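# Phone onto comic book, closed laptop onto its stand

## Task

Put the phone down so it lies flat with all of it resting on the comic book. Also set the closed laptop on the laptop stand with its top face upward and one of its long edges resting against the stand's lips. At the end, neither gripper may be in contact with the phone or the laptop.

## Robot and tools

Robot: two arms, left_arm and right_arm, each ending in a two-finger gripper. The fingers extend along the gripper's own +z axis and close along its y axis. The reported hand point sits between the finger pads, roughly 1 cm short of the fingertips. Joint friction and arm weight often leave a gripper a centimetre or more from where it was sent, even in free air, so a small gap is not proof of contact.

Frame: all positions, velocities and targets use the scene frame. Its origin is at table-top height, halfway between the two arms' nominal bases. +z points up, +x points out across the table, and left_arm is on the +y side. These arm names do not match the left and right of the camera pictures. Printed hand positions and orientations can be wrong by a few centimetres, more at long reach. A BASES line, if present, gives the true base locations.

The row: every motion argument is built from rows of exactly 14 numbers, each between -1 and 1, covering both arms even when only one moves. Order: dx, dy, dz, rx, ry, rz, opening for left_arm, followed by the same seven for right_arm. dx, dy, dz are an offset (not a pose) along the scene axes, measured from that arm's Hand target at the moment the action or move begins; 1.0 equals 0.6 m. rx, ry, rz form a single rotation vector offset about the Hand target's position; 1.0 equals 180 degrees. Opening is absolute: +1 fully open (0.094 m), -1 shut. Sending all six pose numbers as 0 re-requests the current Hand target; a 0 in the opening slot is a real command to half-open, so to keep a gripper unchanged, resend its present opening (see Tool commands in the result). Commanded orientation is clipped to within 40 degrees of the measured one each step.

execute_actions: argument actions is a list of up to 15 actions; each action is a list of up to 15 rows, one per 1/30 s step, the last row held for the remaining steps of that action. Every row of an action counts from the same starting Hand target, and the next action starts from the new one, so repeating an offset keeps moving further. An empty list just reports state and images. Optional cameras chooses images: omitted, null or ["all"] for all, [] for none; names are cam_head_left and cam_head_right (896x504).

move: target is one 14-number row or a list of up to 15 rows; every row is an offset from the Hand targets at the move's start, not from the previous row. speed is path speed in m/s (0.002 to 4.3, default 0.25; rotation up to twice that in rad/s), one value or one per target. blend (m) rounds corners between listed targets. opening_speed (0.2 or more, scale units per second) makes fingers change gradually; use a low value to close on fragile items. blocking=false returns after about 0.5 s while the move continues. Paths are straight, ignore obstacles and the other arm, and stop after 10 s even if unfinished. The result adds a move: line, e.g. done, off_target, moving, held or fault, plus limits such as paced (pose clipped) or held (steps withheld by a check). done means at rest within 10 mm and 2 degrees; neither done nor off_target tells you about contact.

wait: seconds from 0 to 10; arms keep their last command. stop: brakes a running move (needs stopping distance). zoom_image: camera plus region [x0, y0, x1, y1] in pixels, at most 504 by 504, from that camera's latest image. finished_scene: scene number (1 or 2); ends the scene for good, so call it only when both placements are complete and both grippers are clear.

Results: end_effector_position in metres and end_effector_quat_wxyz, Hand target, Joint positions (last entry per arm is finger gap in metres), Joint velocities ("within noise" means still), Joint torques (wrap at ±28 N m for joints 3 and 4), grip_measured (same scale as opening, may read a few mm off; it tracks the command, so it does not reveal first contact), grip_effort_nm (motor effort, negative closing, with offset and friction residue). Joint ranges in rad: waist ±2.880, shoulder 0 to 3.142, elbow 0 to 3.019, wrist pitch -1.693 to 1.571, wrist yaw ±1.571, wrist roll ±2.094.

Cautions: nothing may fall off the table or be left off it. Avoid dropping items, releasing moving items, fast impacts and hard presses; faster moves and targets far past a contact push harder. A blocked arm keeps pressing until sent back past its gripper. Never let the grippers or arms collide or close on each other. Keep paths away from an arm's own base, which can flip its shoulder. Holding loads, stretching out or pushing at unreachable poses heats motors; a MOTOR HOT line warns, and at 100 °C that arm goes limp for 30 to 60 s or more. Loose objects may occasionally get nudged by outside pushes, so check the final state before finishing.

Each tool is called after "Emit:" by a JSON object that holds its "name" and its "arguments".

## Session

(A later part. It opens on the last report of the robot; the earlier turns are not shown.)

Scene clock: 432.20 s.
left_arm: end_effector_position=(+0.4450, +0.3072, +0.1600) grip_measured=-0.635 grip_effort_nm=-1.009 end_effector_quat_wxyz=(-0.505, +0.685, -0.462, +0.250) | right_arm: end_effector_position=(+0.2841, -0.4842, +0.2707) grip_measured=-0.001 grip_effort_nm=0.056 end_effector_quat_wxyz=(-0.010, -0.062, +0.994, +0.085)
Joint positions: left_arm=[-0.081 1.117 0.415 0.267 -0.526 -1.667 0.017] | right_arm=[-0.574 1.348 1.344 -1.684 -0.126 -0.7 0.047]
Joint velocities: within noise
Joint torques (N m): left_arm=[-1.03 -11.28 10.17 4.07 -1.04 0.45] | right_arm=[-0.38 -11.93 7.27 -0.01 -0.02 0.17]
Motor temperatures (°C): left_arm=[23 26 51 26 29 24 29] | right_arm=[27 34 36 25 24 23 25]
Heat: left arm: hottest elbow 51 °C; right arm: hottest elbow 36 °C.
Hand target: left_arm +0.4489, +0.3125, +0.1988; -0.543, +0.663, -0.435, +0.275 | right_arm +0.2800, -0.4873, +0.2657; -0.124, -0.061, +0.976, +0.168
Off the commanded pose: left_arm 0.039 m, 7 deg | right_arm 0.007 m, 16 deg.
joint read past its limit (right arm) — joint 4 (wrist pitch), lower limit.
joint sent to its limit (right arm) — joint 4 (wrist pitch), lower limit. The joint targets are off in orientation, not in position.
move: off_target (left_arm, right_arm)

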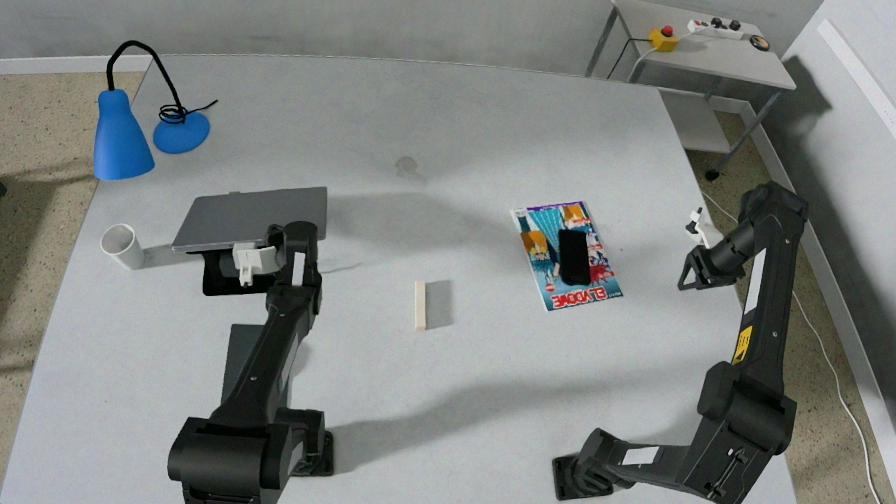

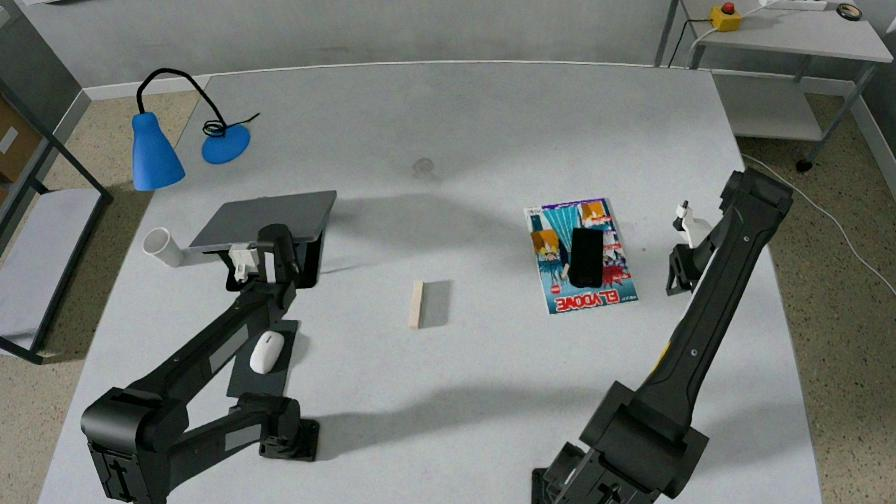

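Emit:
{"name": "move", "arguments": {"target": [-0.01,0.0,0.02,0.0,0.11,0,-1,0,0,0,0,0,0,0], "speed": 0.1}}

Emit:
{"name": "zoom_image", "arguments": {"camera": "cam_head_left", "region": [130, 150, 350, 310]}}

Emit:
{"name": "zoom_image", "arguments": {"camera": "cam_head_right", "region": [160, 150, 380, 310]}}

Scene clock: 439.10 s.
left_arm: end_effector_position=(+0.4272, +0.3074, +0.1688) grip_measured=-0.636 grip_effort_nm=-1.004 end_effector_quat_wxyz=(-0.438, +0.709, -0.533, +0.148) | right_arm: end_effector_position=(+0.2841, -0.4842, +0.2707) grip_measured=-0.001 grip_effort_nm=0.061 end_effector_quat_wxyz=(-0.010, -0.062, +0.994, +0.085)
Joint positions: left_arm=[-0.081 1.03 0.557 -0.249 -0.521 -1.665 0.017] | right_arm=[-0.574 1.348 1.344 -1.684 -0.126 -0.7 0.047]
Joint velocities: within noise
Joint torques (N m): left_arm=[-0.15 -8.47 17.28 0.29 -0.87 0.37] | right_arm=[-0.38 -11.87 7.27 0.01 -0.02 0.17]
Motor temperatures (°C): left_arm=[23 26 49 25 29 24 29] | right_arm=[27 34 36 25 24 23 25]
Heat: left arm: hottest elbow 49 °C; right arm: hottest elbow 36 °C.
Hand target: left_arm +0.4429, +0.3125, +0.2107; -0.460, +0.700, -0.522, +0.157 | right_arm +0.2800, -0.4873, +0.2657; -0.124, -0.061, +0.976, +0.168
Off the commanded pose: left_arm 0.045 m, 3 deg | right_arm 0.007 m, 16 deg.
joint read past its limit (right arm) — joint 4 (wrist pitch), lower limit.
joint sent to its limit (right arm) — joint 4 (wrist pitch), lower limit. The joint targets are off in orientation, not in position.
move: off_target (left_arm, right_arm)

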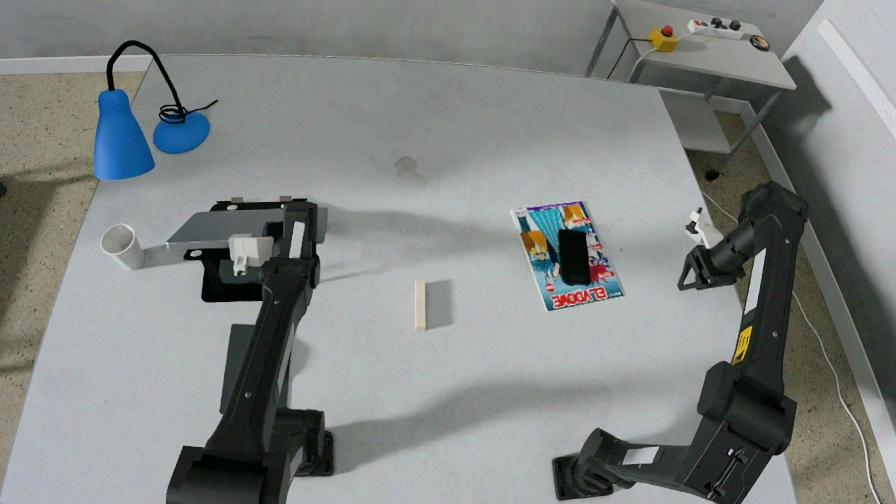

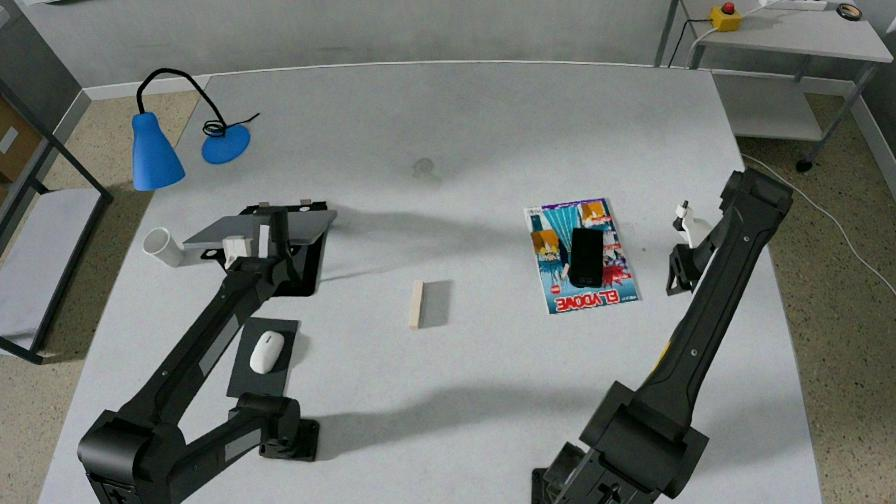

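Scaled by 2.291.

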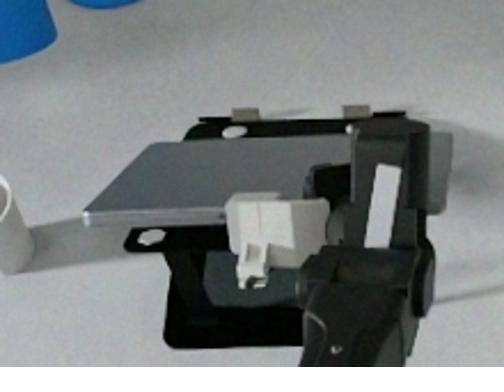

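Scaled by 2.291.

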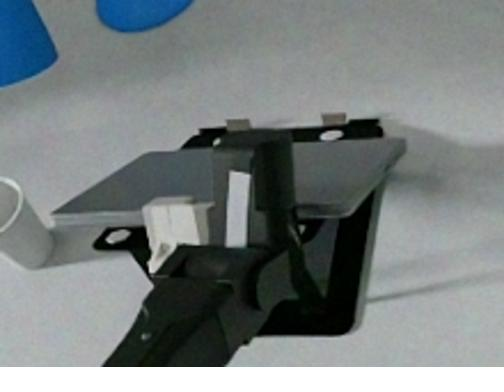

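Emit:
{"name": "move", "arguments": {"target": [0.0,0.0,-0.05,0.0,-0.02,0,-1,0,0,0,0,0,0,0], "speed": 0.08}}

Emit:
{"name": "zoom_image", "arguments": {"camera": "cam_head_left", "region": [130, 150, 350, 310]}}

Emit:
{"name": "zoom_image", "arguments": {"camera": "cam_head_right", "region": [160, 150, 380, 310]}}

Scene clock: 448.93 s.
left_arm: end_effector_position=(+0.4356, +0.3072, +0.1599) grip_measured=-0.636 grip_effort_nm=-1.009 end_effector_quat_wxyz=(-0.452, +0.705, -0.520, +0.168) | right_arm: end_effector_position=(+0.2841, -0.4842, +0.2707) grip_measured=-0.001 grip_effort_nm=0.056 end_effector_quat_wxyz=(-0.010, -0.062, +0.994, +0.085)
Joint positions: left_arm=[-0.081 1.067 0.524 -0.122 -0.522 -1.663 0.017] | right_arm=[-0.574 1.348 1.344 -1.684 -0.126 -0.7 0.047]
Joint velocities: within noise
Joint torques (N m): left_arm=[-0.67 -8.82 11.56 2.91 -0.89 0.31] | right_arm=[-0.38 -11.93 7.28 0.02 -0.02 0.17]
Motor temperatures (°C): left_arm=[23 26 48 25 29 24 29] | right_arm=[27 34 36 25 24 23 25]
Heat: left arm: hottest elbow 48 °C; right arm: hottest elbow 36 °C.
Hand target: left_arm +0.4430, +0.3125, +0.1807; -0.477, +0.695, -0.508, +0.179 | right_arm +0.2800, -0.4873, +0.2657; -0.124, -0.061, +0.976, +0.168
Off the commanded pose: left_arm 0.023 m, 4 deg | right_arm 0.007 m, 16 deg.
joint read past its limit (right arm) — joint 4 (wrist pitch), lower limit.
joint sent to its limit (right arm) — joint 4 (wrist pitch), lower limit. The joint targets are off in orientation, not in position.
move: off_target (left_arm, right_arm)

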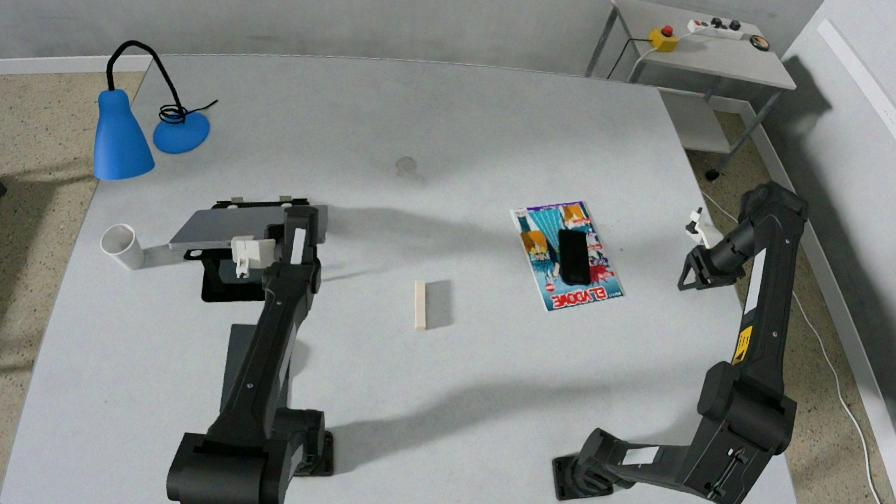

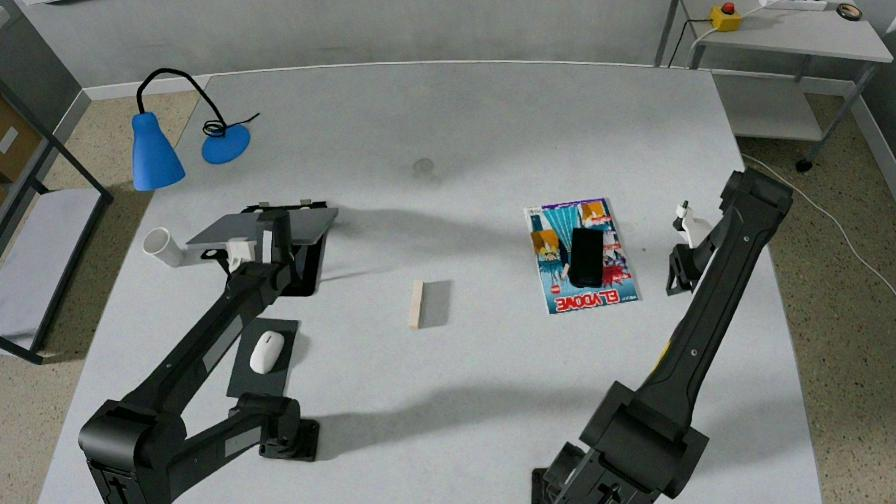

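Scaled by 2.291.

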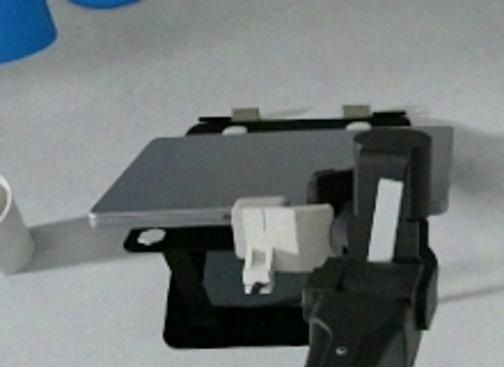

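Scaled by 2.291.

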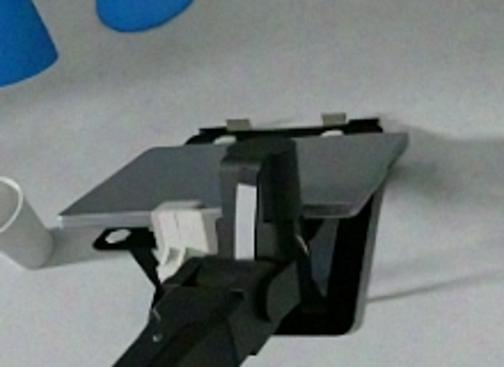

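Emit:
{"name": "move", "arguments": {"target": [0.005,0.0,-0.035,0.0,-0.015,0,-1,0,0,0,0,0,0,0], "speed": 0.08}}

Emit:
{"name": "zoom_image", "arguments": {"camera": "cam_head_left", "region": [130, 150, 350, 310]}}

Emit:
{"name": "zoom_image", "arguments": {"camera": "cam_head_right", "region": [160, 150, 380, 310]}}

Scene clock: 452.67 s.
left_arm: end_effector_position=(+0.4417, +0.3072, +0.1503) grip_measured=-0.637 grip_effort_nm=-1.009 end_effector_quat_wxyz=(-0.469, +0.698, -0.507, +0.189) | right_arm: end_effector_position=(+0.2841, -0.4842, +0.2707) grip_measured=-0.001 grip_effort_nm=0.066 end_effector_quat_wxyz=(-0.010, -0.062, +0.994, +0.085)
Joint positions: left_arm=[-0.081 1.108 0.482 0.026 -0.525 -1.656 0.017] | right_arm=[-0.574 1.348 1.344 -1.684 -0.126 -0.7 0.047]
Joint velocities: within noise
Joint torques (N m): left_arm=[-0.56 -7.71 9.62 3.4 -0.82 0.27] | right_arm=[-0.38 -11.81 7.27 0.01 -0.01 0.16]
Motor temperatures (°C): left_arm=[23 26 47 25 29 24 29] | right_arm=[27 34 36 25 24 23 25]
Heat: left arm: hottest elbow 47 °C; right arm: hottest elbow 36 °C.
Hand target: left_arm +0.4459, +0.3125, +0.1598; -0.488, +0.691, -0.496, +0.195 | right_arm +0.2800, -0.4873, +0.2657; -0.124, -0.061, +0.976, +0.168
Off the commanded pose: left_arm 0.012 m, 3 deg | right_arm 0.007 m, 16 deg.
joint read past its limit (right arm) — joint 4 (wrist pitch), lower limit.
joint sent to its limit (right arm) — joint 4 (wrist pitch), lower limit. The joint targets are off in orientation, not in position.
move: off_target (left_arm, right_arm)

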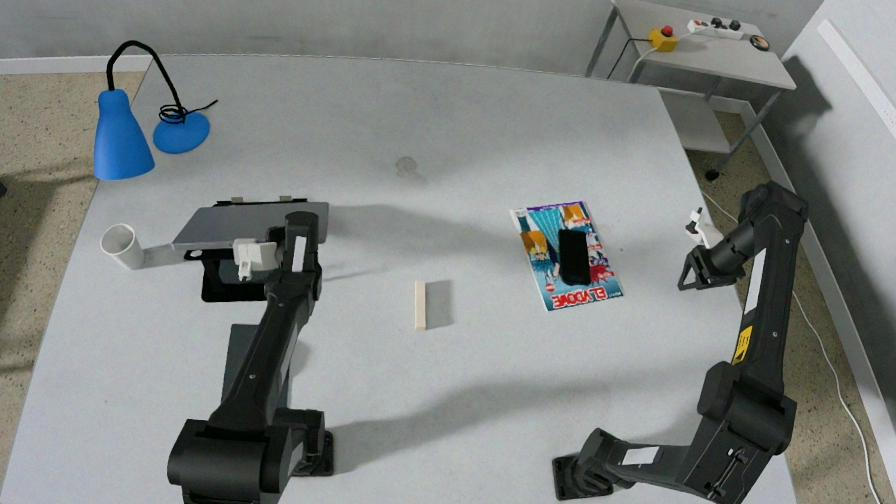

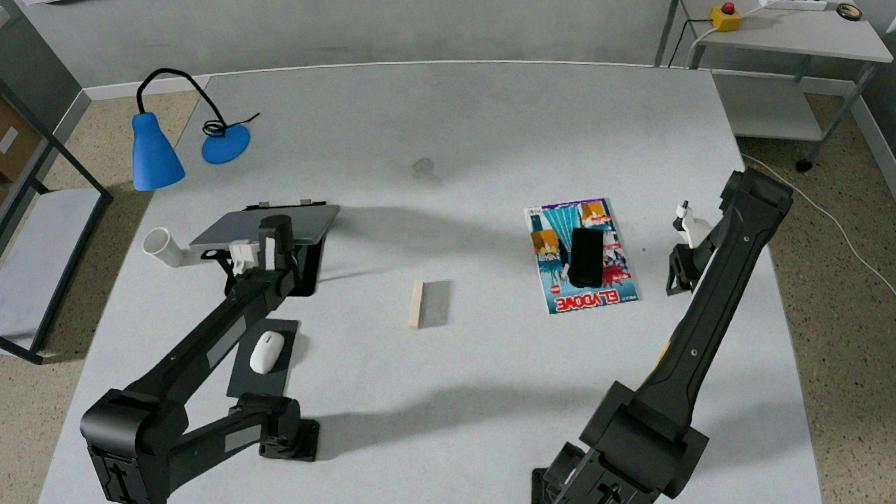

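Scaled by 2.291.

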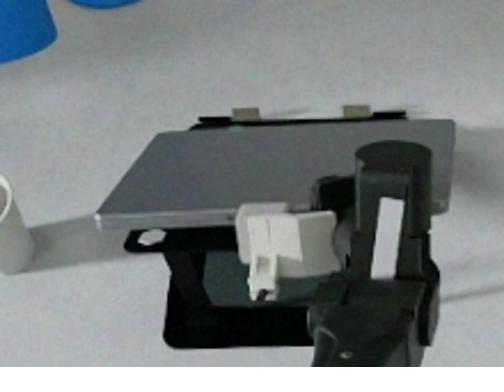

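Scaled by 2.291.

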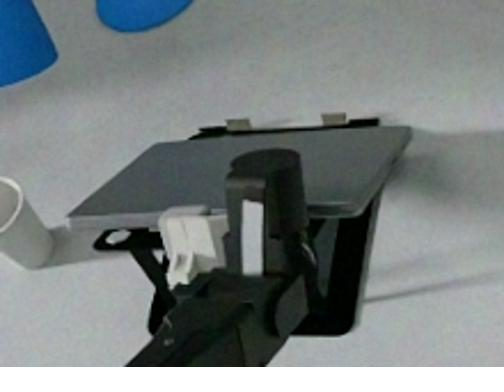

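Emit:
{"name": "move", "arguments": {"target": [0.02,0.0,-0.035,0.0,-0.012,0,-1,0,0,0,0,0,0,0], "speed": 0.08}}

Emit:
{"name": "zoom_image", "arguments": {"camera": "cam_head_left", "region": [130, 150, 350, 310]}}

Emit:
{"name": "zoom_image", "arguments": {"camera": "cam_head_right", "region": [160, 150, 380, 310]}}

Scene clock: 457.23 s.
left_arm: end_effector_position=(+0.4545, +0.3063, +0.1493) grip_measured=-0.637 grip_effort_nm=-1.009 end_effector_quat_wxyz=(-0.489, +0.690, -0.488, +0.219) | right_arm: end_effector_position=(+0.2841, -0.4842, +0.2707) grip_measured=-0.001 grip_effort_nm=0.066 end_effector_quat_wxyz=(-0.010, -0.062, +0.994, +0.085)
Joint positions: left_arm=[-0.081 1.162 0.463 0.184 -0.524 -1.652 0.017] | right_arm=[-0.574 1.348 1.344 -1.684 -0.126 -0.7 0.047]
Joint velocities: within noise
Joint torques (N m): left_arm=[-0.26 -3.78 8.75 3.44 -0.8 0.31] | right_arm=[-0.38 -11.81 7.28 0.03 -0.02 0.16]
Motor temperatures (°C): left_arm=[23 26 46 25 29 24 29] | right_arm=[27 34 36 25 24 23 25]
Heat: left arm: hottest elbow 46 °C; right arm: hottest elbow 36 °C.
Hand target: left_arm +0.4579, +0.3125, +0.1387; -0.498, +0.687, -0.487, +0.208 | right_arm +0.2800, -0.4873, +0.2657; -0.124, -0.061, +0.976, +0.168
Off the commanded pose: left_arm 0.013 m, 2 deg | right_arm 0.007 m, 16 deg.
joint read past its limit (right arm) — joint 4 (wrist pitch), lower limit.
joint sent to its limit (right arm) — joint 4 (wrist pitch), lower limit. The joint targets are off in orientation, not in position.
move: off_target (left_arm, right_arm)

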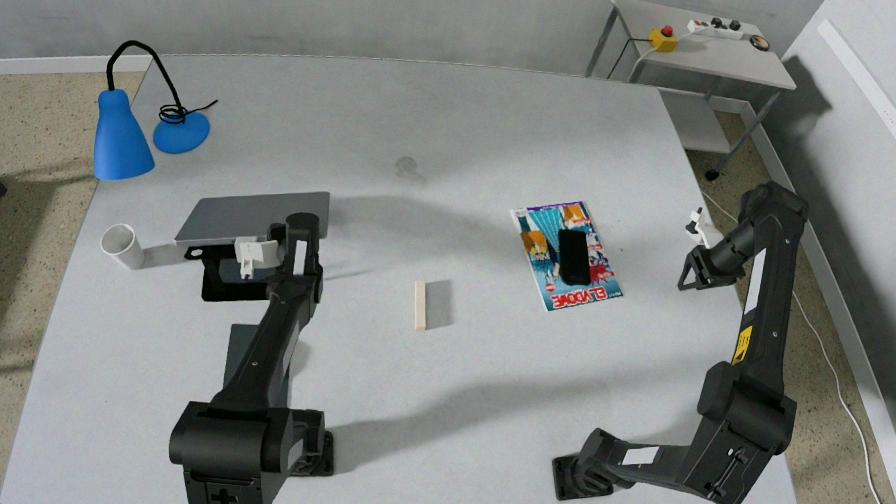

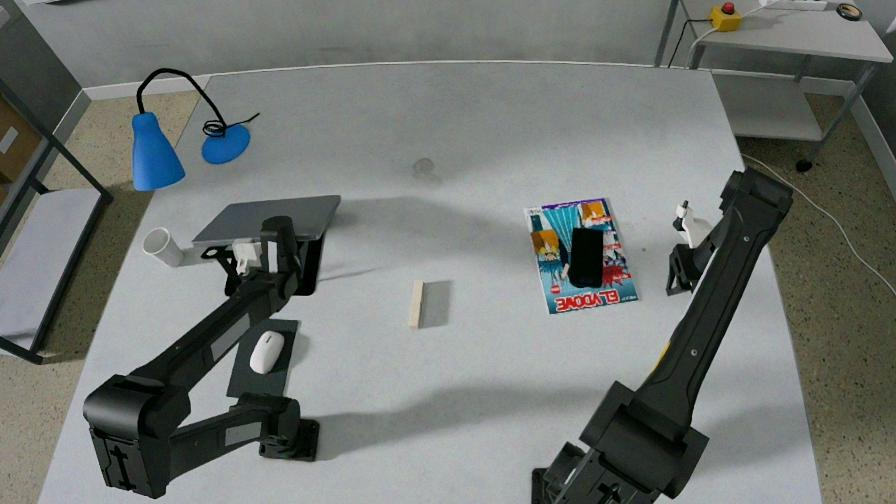

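Scaled by 2.291.

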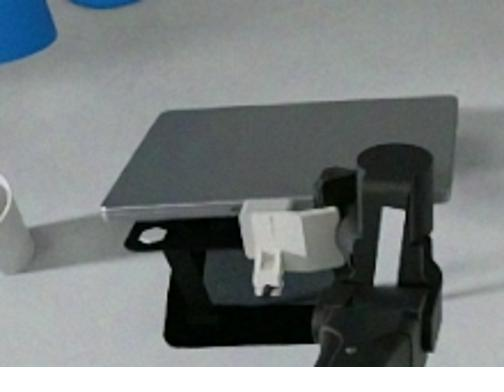

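Scaled by 2.291.

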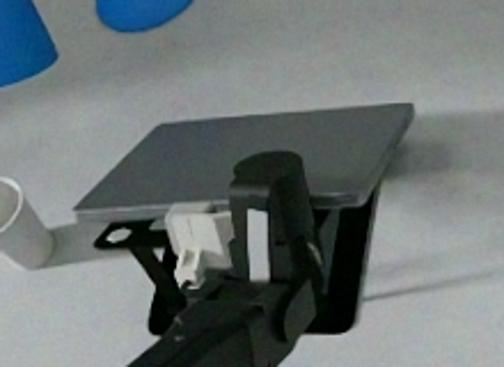

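Emit:
{"name": "move", "arguments": {"target": [-0.022,0.0,0.032,0.0,0.02,0,-1,0,0,0,0,0,0,0], "speed": 0.08}}

Emit:
{"name": "zoom_image", "arguments": {"camera": "cam_head_left", "region": [130, 150, 350, 310]}}

Emit:
{"name": "zoom_image", "arguments": {"camera": "cam_head_right", "region": [160, 150, 380, 310]}}

Scene clock: 463.47 s.
left_arm: end_effector_position=(+0.4440, +0.3061, +0.1443) grip_measured=-0.638 grip_effort_nm=-1.009 end_effector_quat_wxyz=(-0.468, +0.699, -0.504, +0.196) | right_arm: end_effector_position=(+0.2841, -0.4842, +0.2707) grip_measured=-0.001 grip_effort_nm=0.061 end_effector_quat_wxyz=(-0.010, -0.062, +0.994, +0.085)
Joint positions: left_arm=[-0.081 1.129 0.473 0.064 -0.518 -1.663 0.017] | right_arm=[-0.574 1.348 1.344 -1.684 -0.126 -0.7 0.047]
Joint velocities: within noise
Joint torques (N m): left_arm=[-1.61 -9.11 11.3 0.51 -1.07 0.35] | right_arm=[-0.38 -11.75 7.27 -0.01 -0.02 0.17]
Motor temperatures (°C): left_arm=[23 26 44 25 29 24 29] | right_arm=[27 34 36 25 24 23 25]
Heat: left arm: hottest elbow 44 °C; right arm: hottest elbow 36 °C.
Hand target: left_arm +0.4448, +0.3125, +0.1581; -0.482, +0.693, -0.502, +0.187 | right_arm +0.2800, -0.4873, +0.2657; -0.124, -0.061, +0.976, +0.168
Off the commanded pose: left_arm 0.015 m, 2 deg | right_arm 0.007 m, 16 deg.
joint read past its limit (right arm) — joint 4 (wrist pitch), lower limit.
joint sent to its limit (right arm) — joint 4 (wrist pitch), lower limit. The joint targets are off in orientation, not in position.
move: off_target (left_arm, right_arm)

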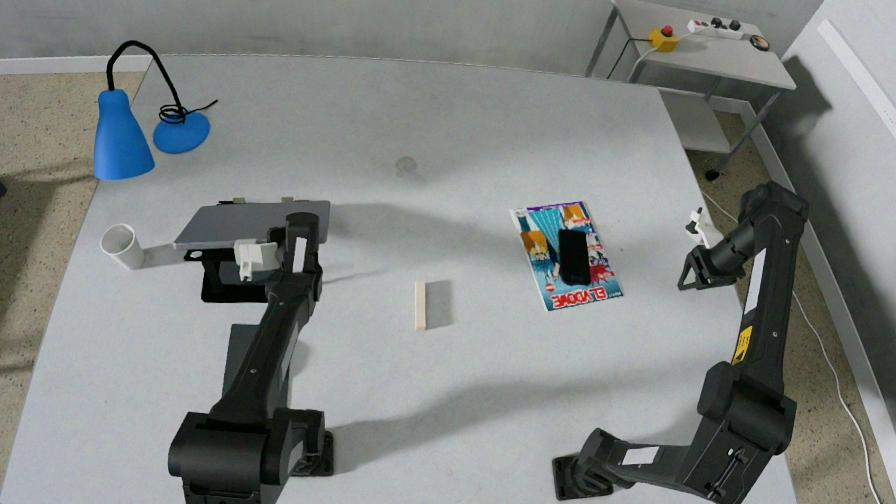

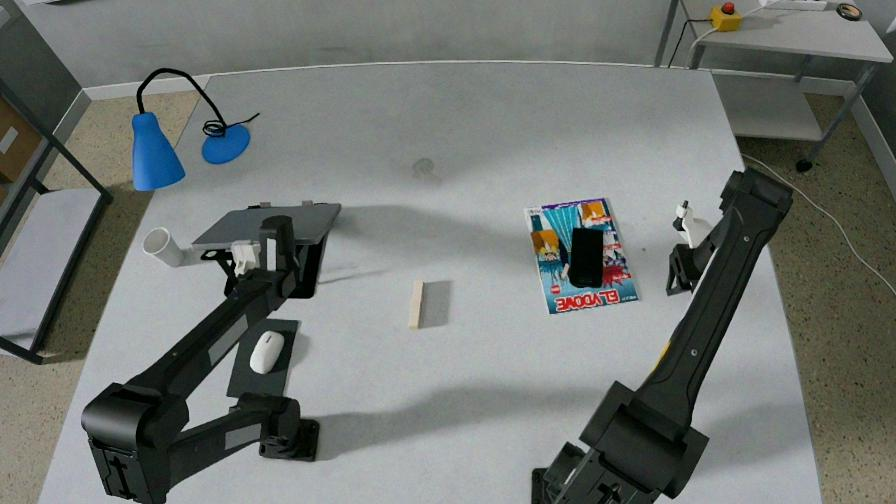

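Scaled by 2.291.

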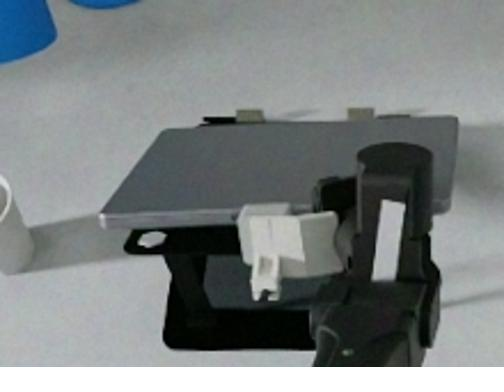

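Scaled by 2.291.

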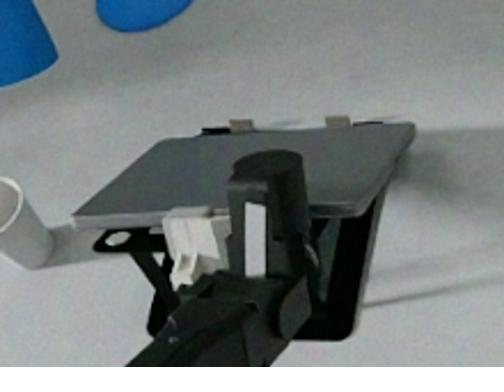

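Emit:
{"name": "move", "arguments": {"target": [[0,0,-0.004,0,0,0,-1,0,0,0,0,0,0,0],[0,0,-0.008,0,0,0,-0.35,0,0,0,0,0,0,0]], "speed": 0.05, "opening_speed": 0.2}}

Emit:
{"name": "zoom_image", "arguments": {"camera": "cam_head_left", "region": [130, 150, 350, 310]}}

Emit:
{"name": "zoom_image", "arguments": {"camera": "cam_head_right", "region": [160, 150, 380, 310]}}

Scene clock: 474.60 s.
left_arm: end_effector_position=(+0.4466, +0.3071, +0.1510) grip_measured=-0.354 grip_effort_nm=0.188 end_effector_quat_wxyz=(-0.476, +0.696, -0.500, +0.199) | right_arm: end_effector_position=(+0.2841, -0.4842, +0.2707) grip_measured=-0.001 grip_effort_nm=0.066 end_effector_quat_wxyz=(-0.010, -0.062, +0.994, +0.085)
Joint positions: left_arm=[-0.081 1.124 0.479 0.073 -0.526 -1.656 0.03] | right_arm=[-0.574 1.348 1.344 -1.684 -0.126 -0.7 0.047]
Joint velocities: within noise
Joint torques (N m): left_arm=[-0.38 -7.88 9.89 1.35 -0.7 0.29] | right_arm=[-0.32 -11.87 7.3 0.02 -0.02 0.17]
Motor temperatures (°C): left_arm=[23 26 43 25 29 24 29] | right_arm=[27 34 36 25 24 23 25]
Heat: left arm: hottest elbow 43 °C; right arm: hottest elbow 36 °C.
Hand target: left_arm +0.4448, +0.3125, +0.1533; -0.482, +0.693, -0.502, +0.187 | right_arm +0.2800, -0.4873, +0.2657; -0.124, -0.061, +0.976, +0.168
Off the commanded pose: left_arm 0.006 m, 2 deg | right_arm 0.007 m, 16 deg.
joint read past its limit (right arm) — joint 4 (wrist pitch), lower limit.
joint sent to its limit (right arm) — joint 4 (wrist pitch), lower limit. The joint targets are off in orientation, not in position.
move: off_target (right_arm); target 2's new opening was sent with left_arm's hand 0.011 m and 2 deg from that target

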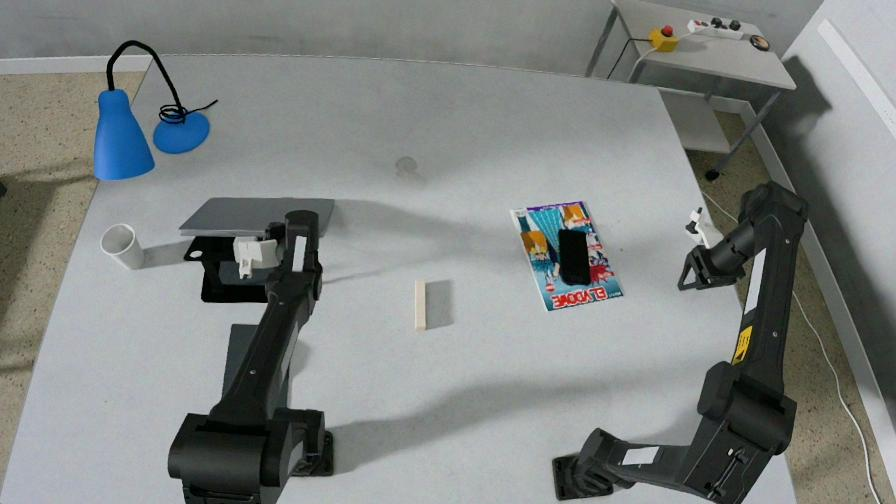

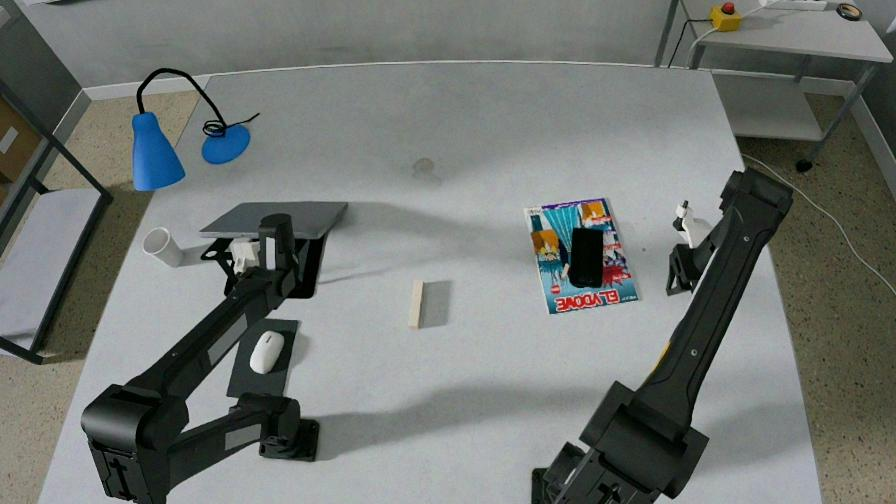

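Scaled by 2.291.

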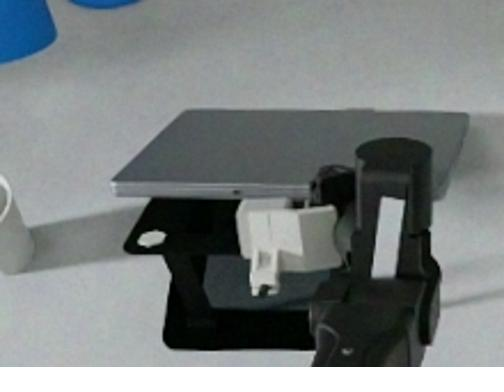

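Scaled by 2.291.

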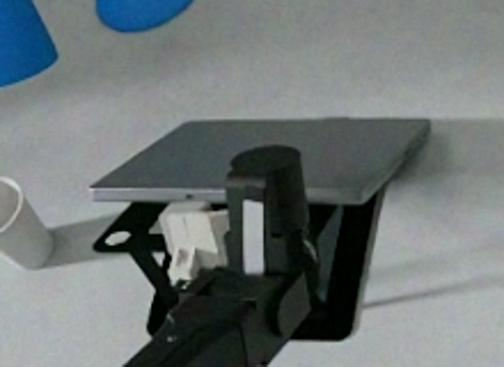

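Emit:
{"name": "move", "arguments": {"target": [-0.075,-0.047,0.035,0,0,0,-0.35,0,0,0,0,0,0,0], "speed": 0.06}}

Emit:
{"name": "zoom_image", "arguments": {"camera": "cam_head_left", "region": [130, 150, 350, 310]}}

Emit:
{"name": "zoom_image", "arguments": {"camera": "cam_head_right", "region": [160, 150, 380, 310]}}

Scene clock: 481.70 s.
left_arm: end_effector_position=(+0.4039, +0.2889, +0.1761) grip_measured=-0.352 grip_effort_nm=0.129 end_effector_quat_wxyz=(-0.485, +0.694, -0.500, +0.184) | right_arm: end_effector_position=(+0.2841, -0.4842, +0.2707) grip_measured=-0.001 grip_effort_nm=0.061 end_effector_quat_wxyz=(-0.010, -0.062, +0.994, +0.085)
Joint positions: left_arm=[-0.179 0.929 0.449 -0.133 -0.636 -1.706 0.03] | right_arm=[-0.574 1.348 1.344 -1.684 -0.126 -0.7 0.047]
Joint velocities: within noise
Joint torques (N m): left_arm=[-3.02 -5.95 9.76 1.06 -0.41 0.02] | right_arm=[-0.32 -11.93 7.27 0.02 -0.02 0.16]
Motor temperatures (°C): left_arm=[23 26 42 25 29 24 29] | right_arm=[27 34 36 25 24 23 25]
Heat: left arm: hottest elbow 42 °C; right arm: hottest elbow 36 °C.
Hand target: left_arm +0.3998, +0.2843, +0.1742; -0.482, +0.693, -0.502, +0.187 | right_arm +0.2800, -0.4873, +0.2657; -0.124, -0.061, +0.976, +0.168
Off the commanded pose: left_arm 0.006 m, 1 deg | right_arm 0.007 m, 16 deg.
joint read past its limit (right arm) — joint 4 (wrist pitch), lower limit.
joint sent to its limit (right arm) — joint 4 (wrist pitch), lower limit. The joint targets are off in orientation, not in position.
move: off_target (right_arm)

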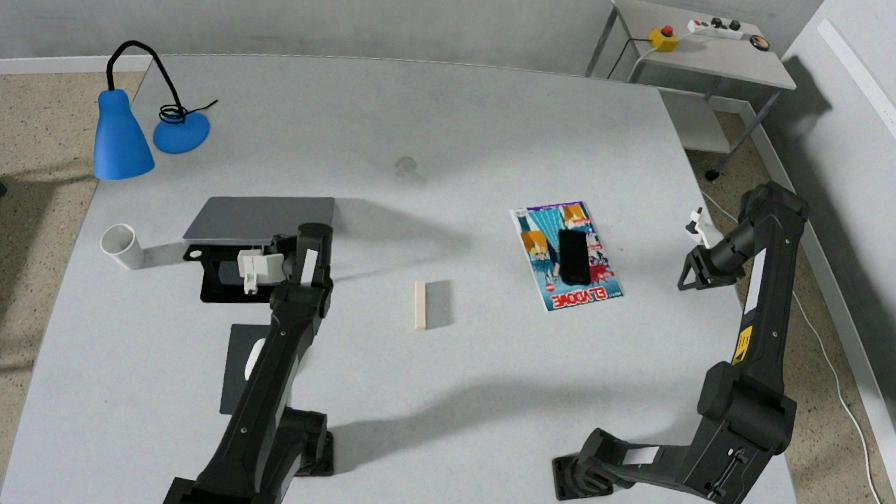

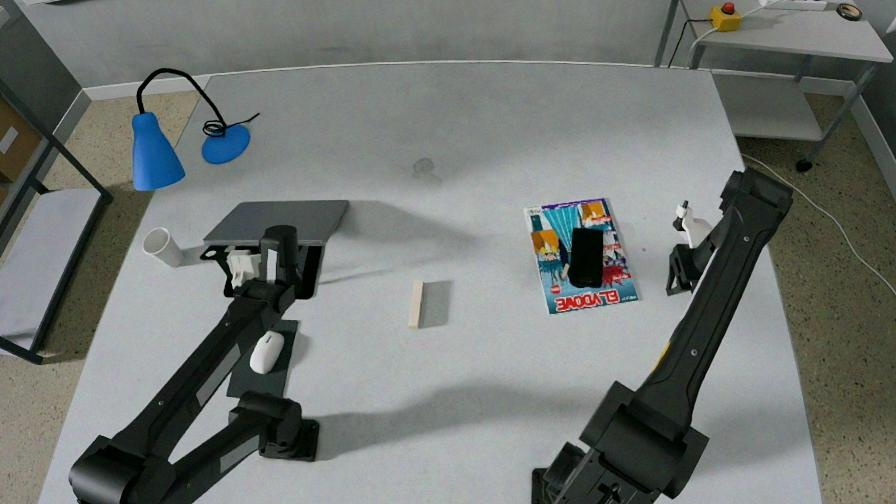

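Scaled by 2.291.

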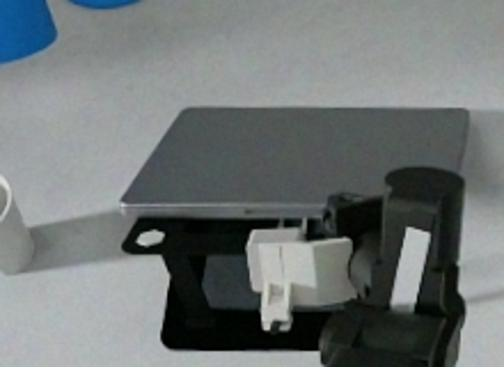

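Scaled by 2.291.

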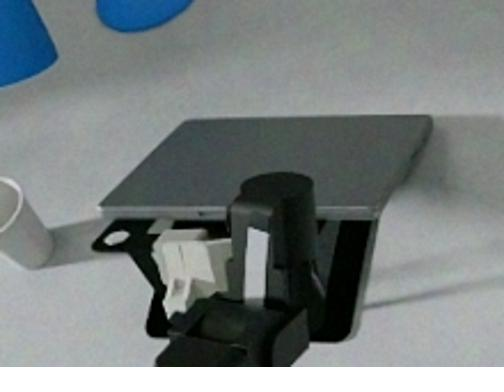

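Emit:
{"name": "move", "arguments": {"target": [[-0.1,-0.061,0.06,0,0,0,-0.35,0,0,0,0,0,0,0],[-0.2,-0.1,0.2,0,0,0,-0.35,0,0,0,0,0,0,0]], "speed": [0.1,0.2]}}

Emit:
{"name": "zoom_image", "arguments": {"camera": "cam_head_left", "region": [130, 150, 350, 310]}}

Emit:
{"name": "zoom_image", "arguments": {"camera": "cam_head_right", "region": [160, 150, 380, 310]}}

Emit:
{"name": "zoom_image", "arguments": {"camera": "cam_head_left", "region": [180, 180, 350, 260]}}

Emit:
{"name": "zoom_image", "arguments": {"camera": "cam_head_left", "region": [500, 180, 640, 320]}}

Scene clock: 487.97 s.
left_arm: end_effector_position=(+0.2771, +0.2330, +0.2573) grip_measured=-0.352 grip_effort_nm=0.129 end_effector_quat_wxyz=(-0.479, +0.668, -0.544, +0.170) | right_arm: end_effector_position=(+0.2841, -0.4842, +0.2707) grip_measured=-0.001 grip_effort_nm=0.066 end_effector_quat_wxyz=(-0.010, -0.062, +0.994, +0.085)
Joint positions: left_arm=[-0.666 0.51 0.581 -1.043 -0.945 -2.099 0.03] | right_arm=[-0.574 1.348 1.344 -1.684 -0.126 -0.7 0.047]
Joint velocities: within noise
Joint torques (N m): left_arm=[-2.84 -0.85 18.02 0.53 -0.57 -0.03] | right_arm=[-0.38 -11.81 7.28 -0.02 -0.02 0.16]
Motor temperatures (°C): left_arm=[23 26 41 25 29 24 29] | right_arm=[27 34 36 25 24 23 25]
Heat: left arm: hottest elbow 41 °C; right arm: hottest elbow 36 °C.
Hand target: left_arm +0.2797, +0.2243, +0.2941; -0.482, +0.693, -0.503, +0.187 | right_arm +0.2800, -0.4873, +0.2657; -0.124, -0.061, +0.976, +0.168
Off the commanded pose: left_arm 0.038 m, 6 deg | right_arm 0.007 m, 16 deg.
joint read past its limit (right arm) — joint 4 (wrist pitch), lower limit.
joint sent to its limit (left arm) — joint 6 (wrist roll), lower limit. The joint targets are off in orientation, not in position.
joint sent to its limit (right arm) — joint 4 (wrist pitch), lower limit. The joint targets are off in orientation, not in position.
move: off_target (left_arm, right_arm)

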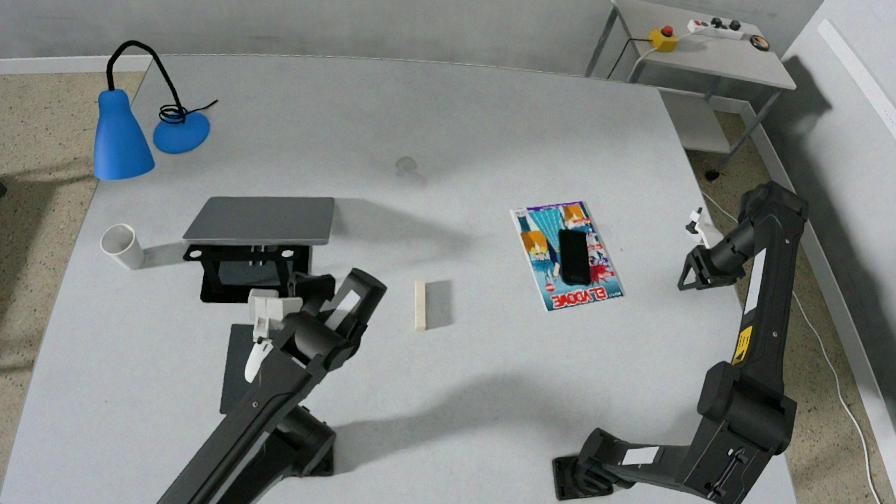

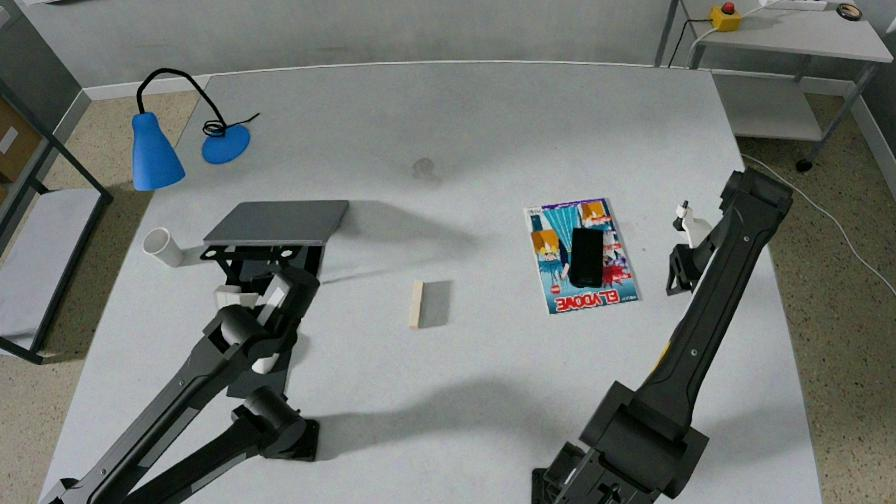

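Scaled by 2.291.

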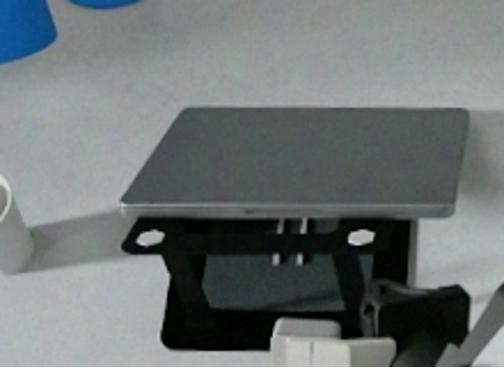

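Scaled by 2.291.

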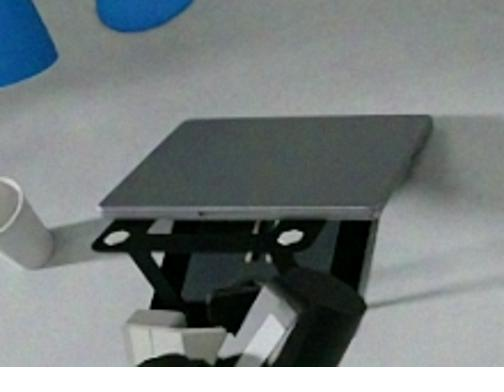

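Scaled by 2.965.

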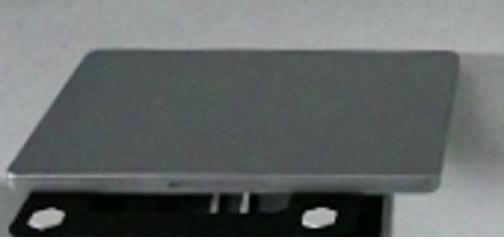

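Scaled by 3.600.

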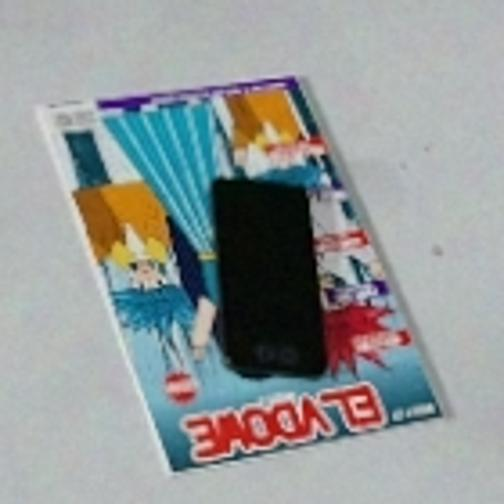

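Emit:
{"name": "zoom_image", "arguments": {"camera": "cam_head_right", "region": [220, 180, 370, 260]}}

Emit:
{"name": "zoom_image", "arguments": {"camera": "cam_head_left", "region": [210, 180, 280, 220]}}

Emit:
{"name": "zoom_image", "arguments": {"camera": "cam_head_left", "region": [270, 180, 340, 220]}}

Scaled by 3.360.

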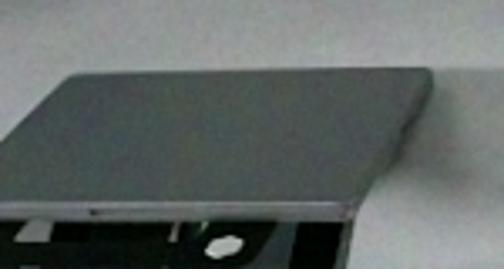

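Scaled by 7.200.

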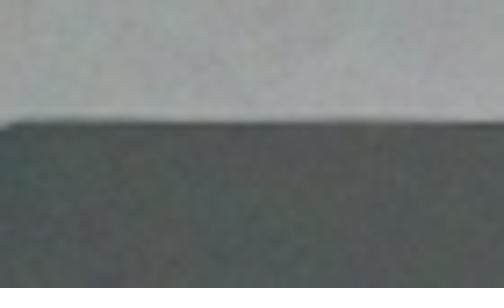

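Scaled by 7.200.

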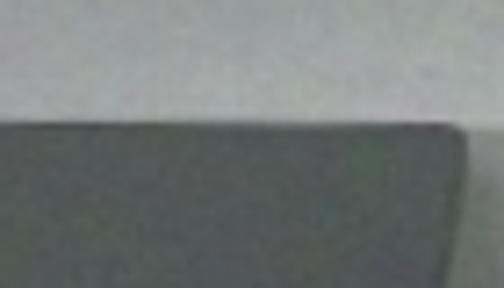

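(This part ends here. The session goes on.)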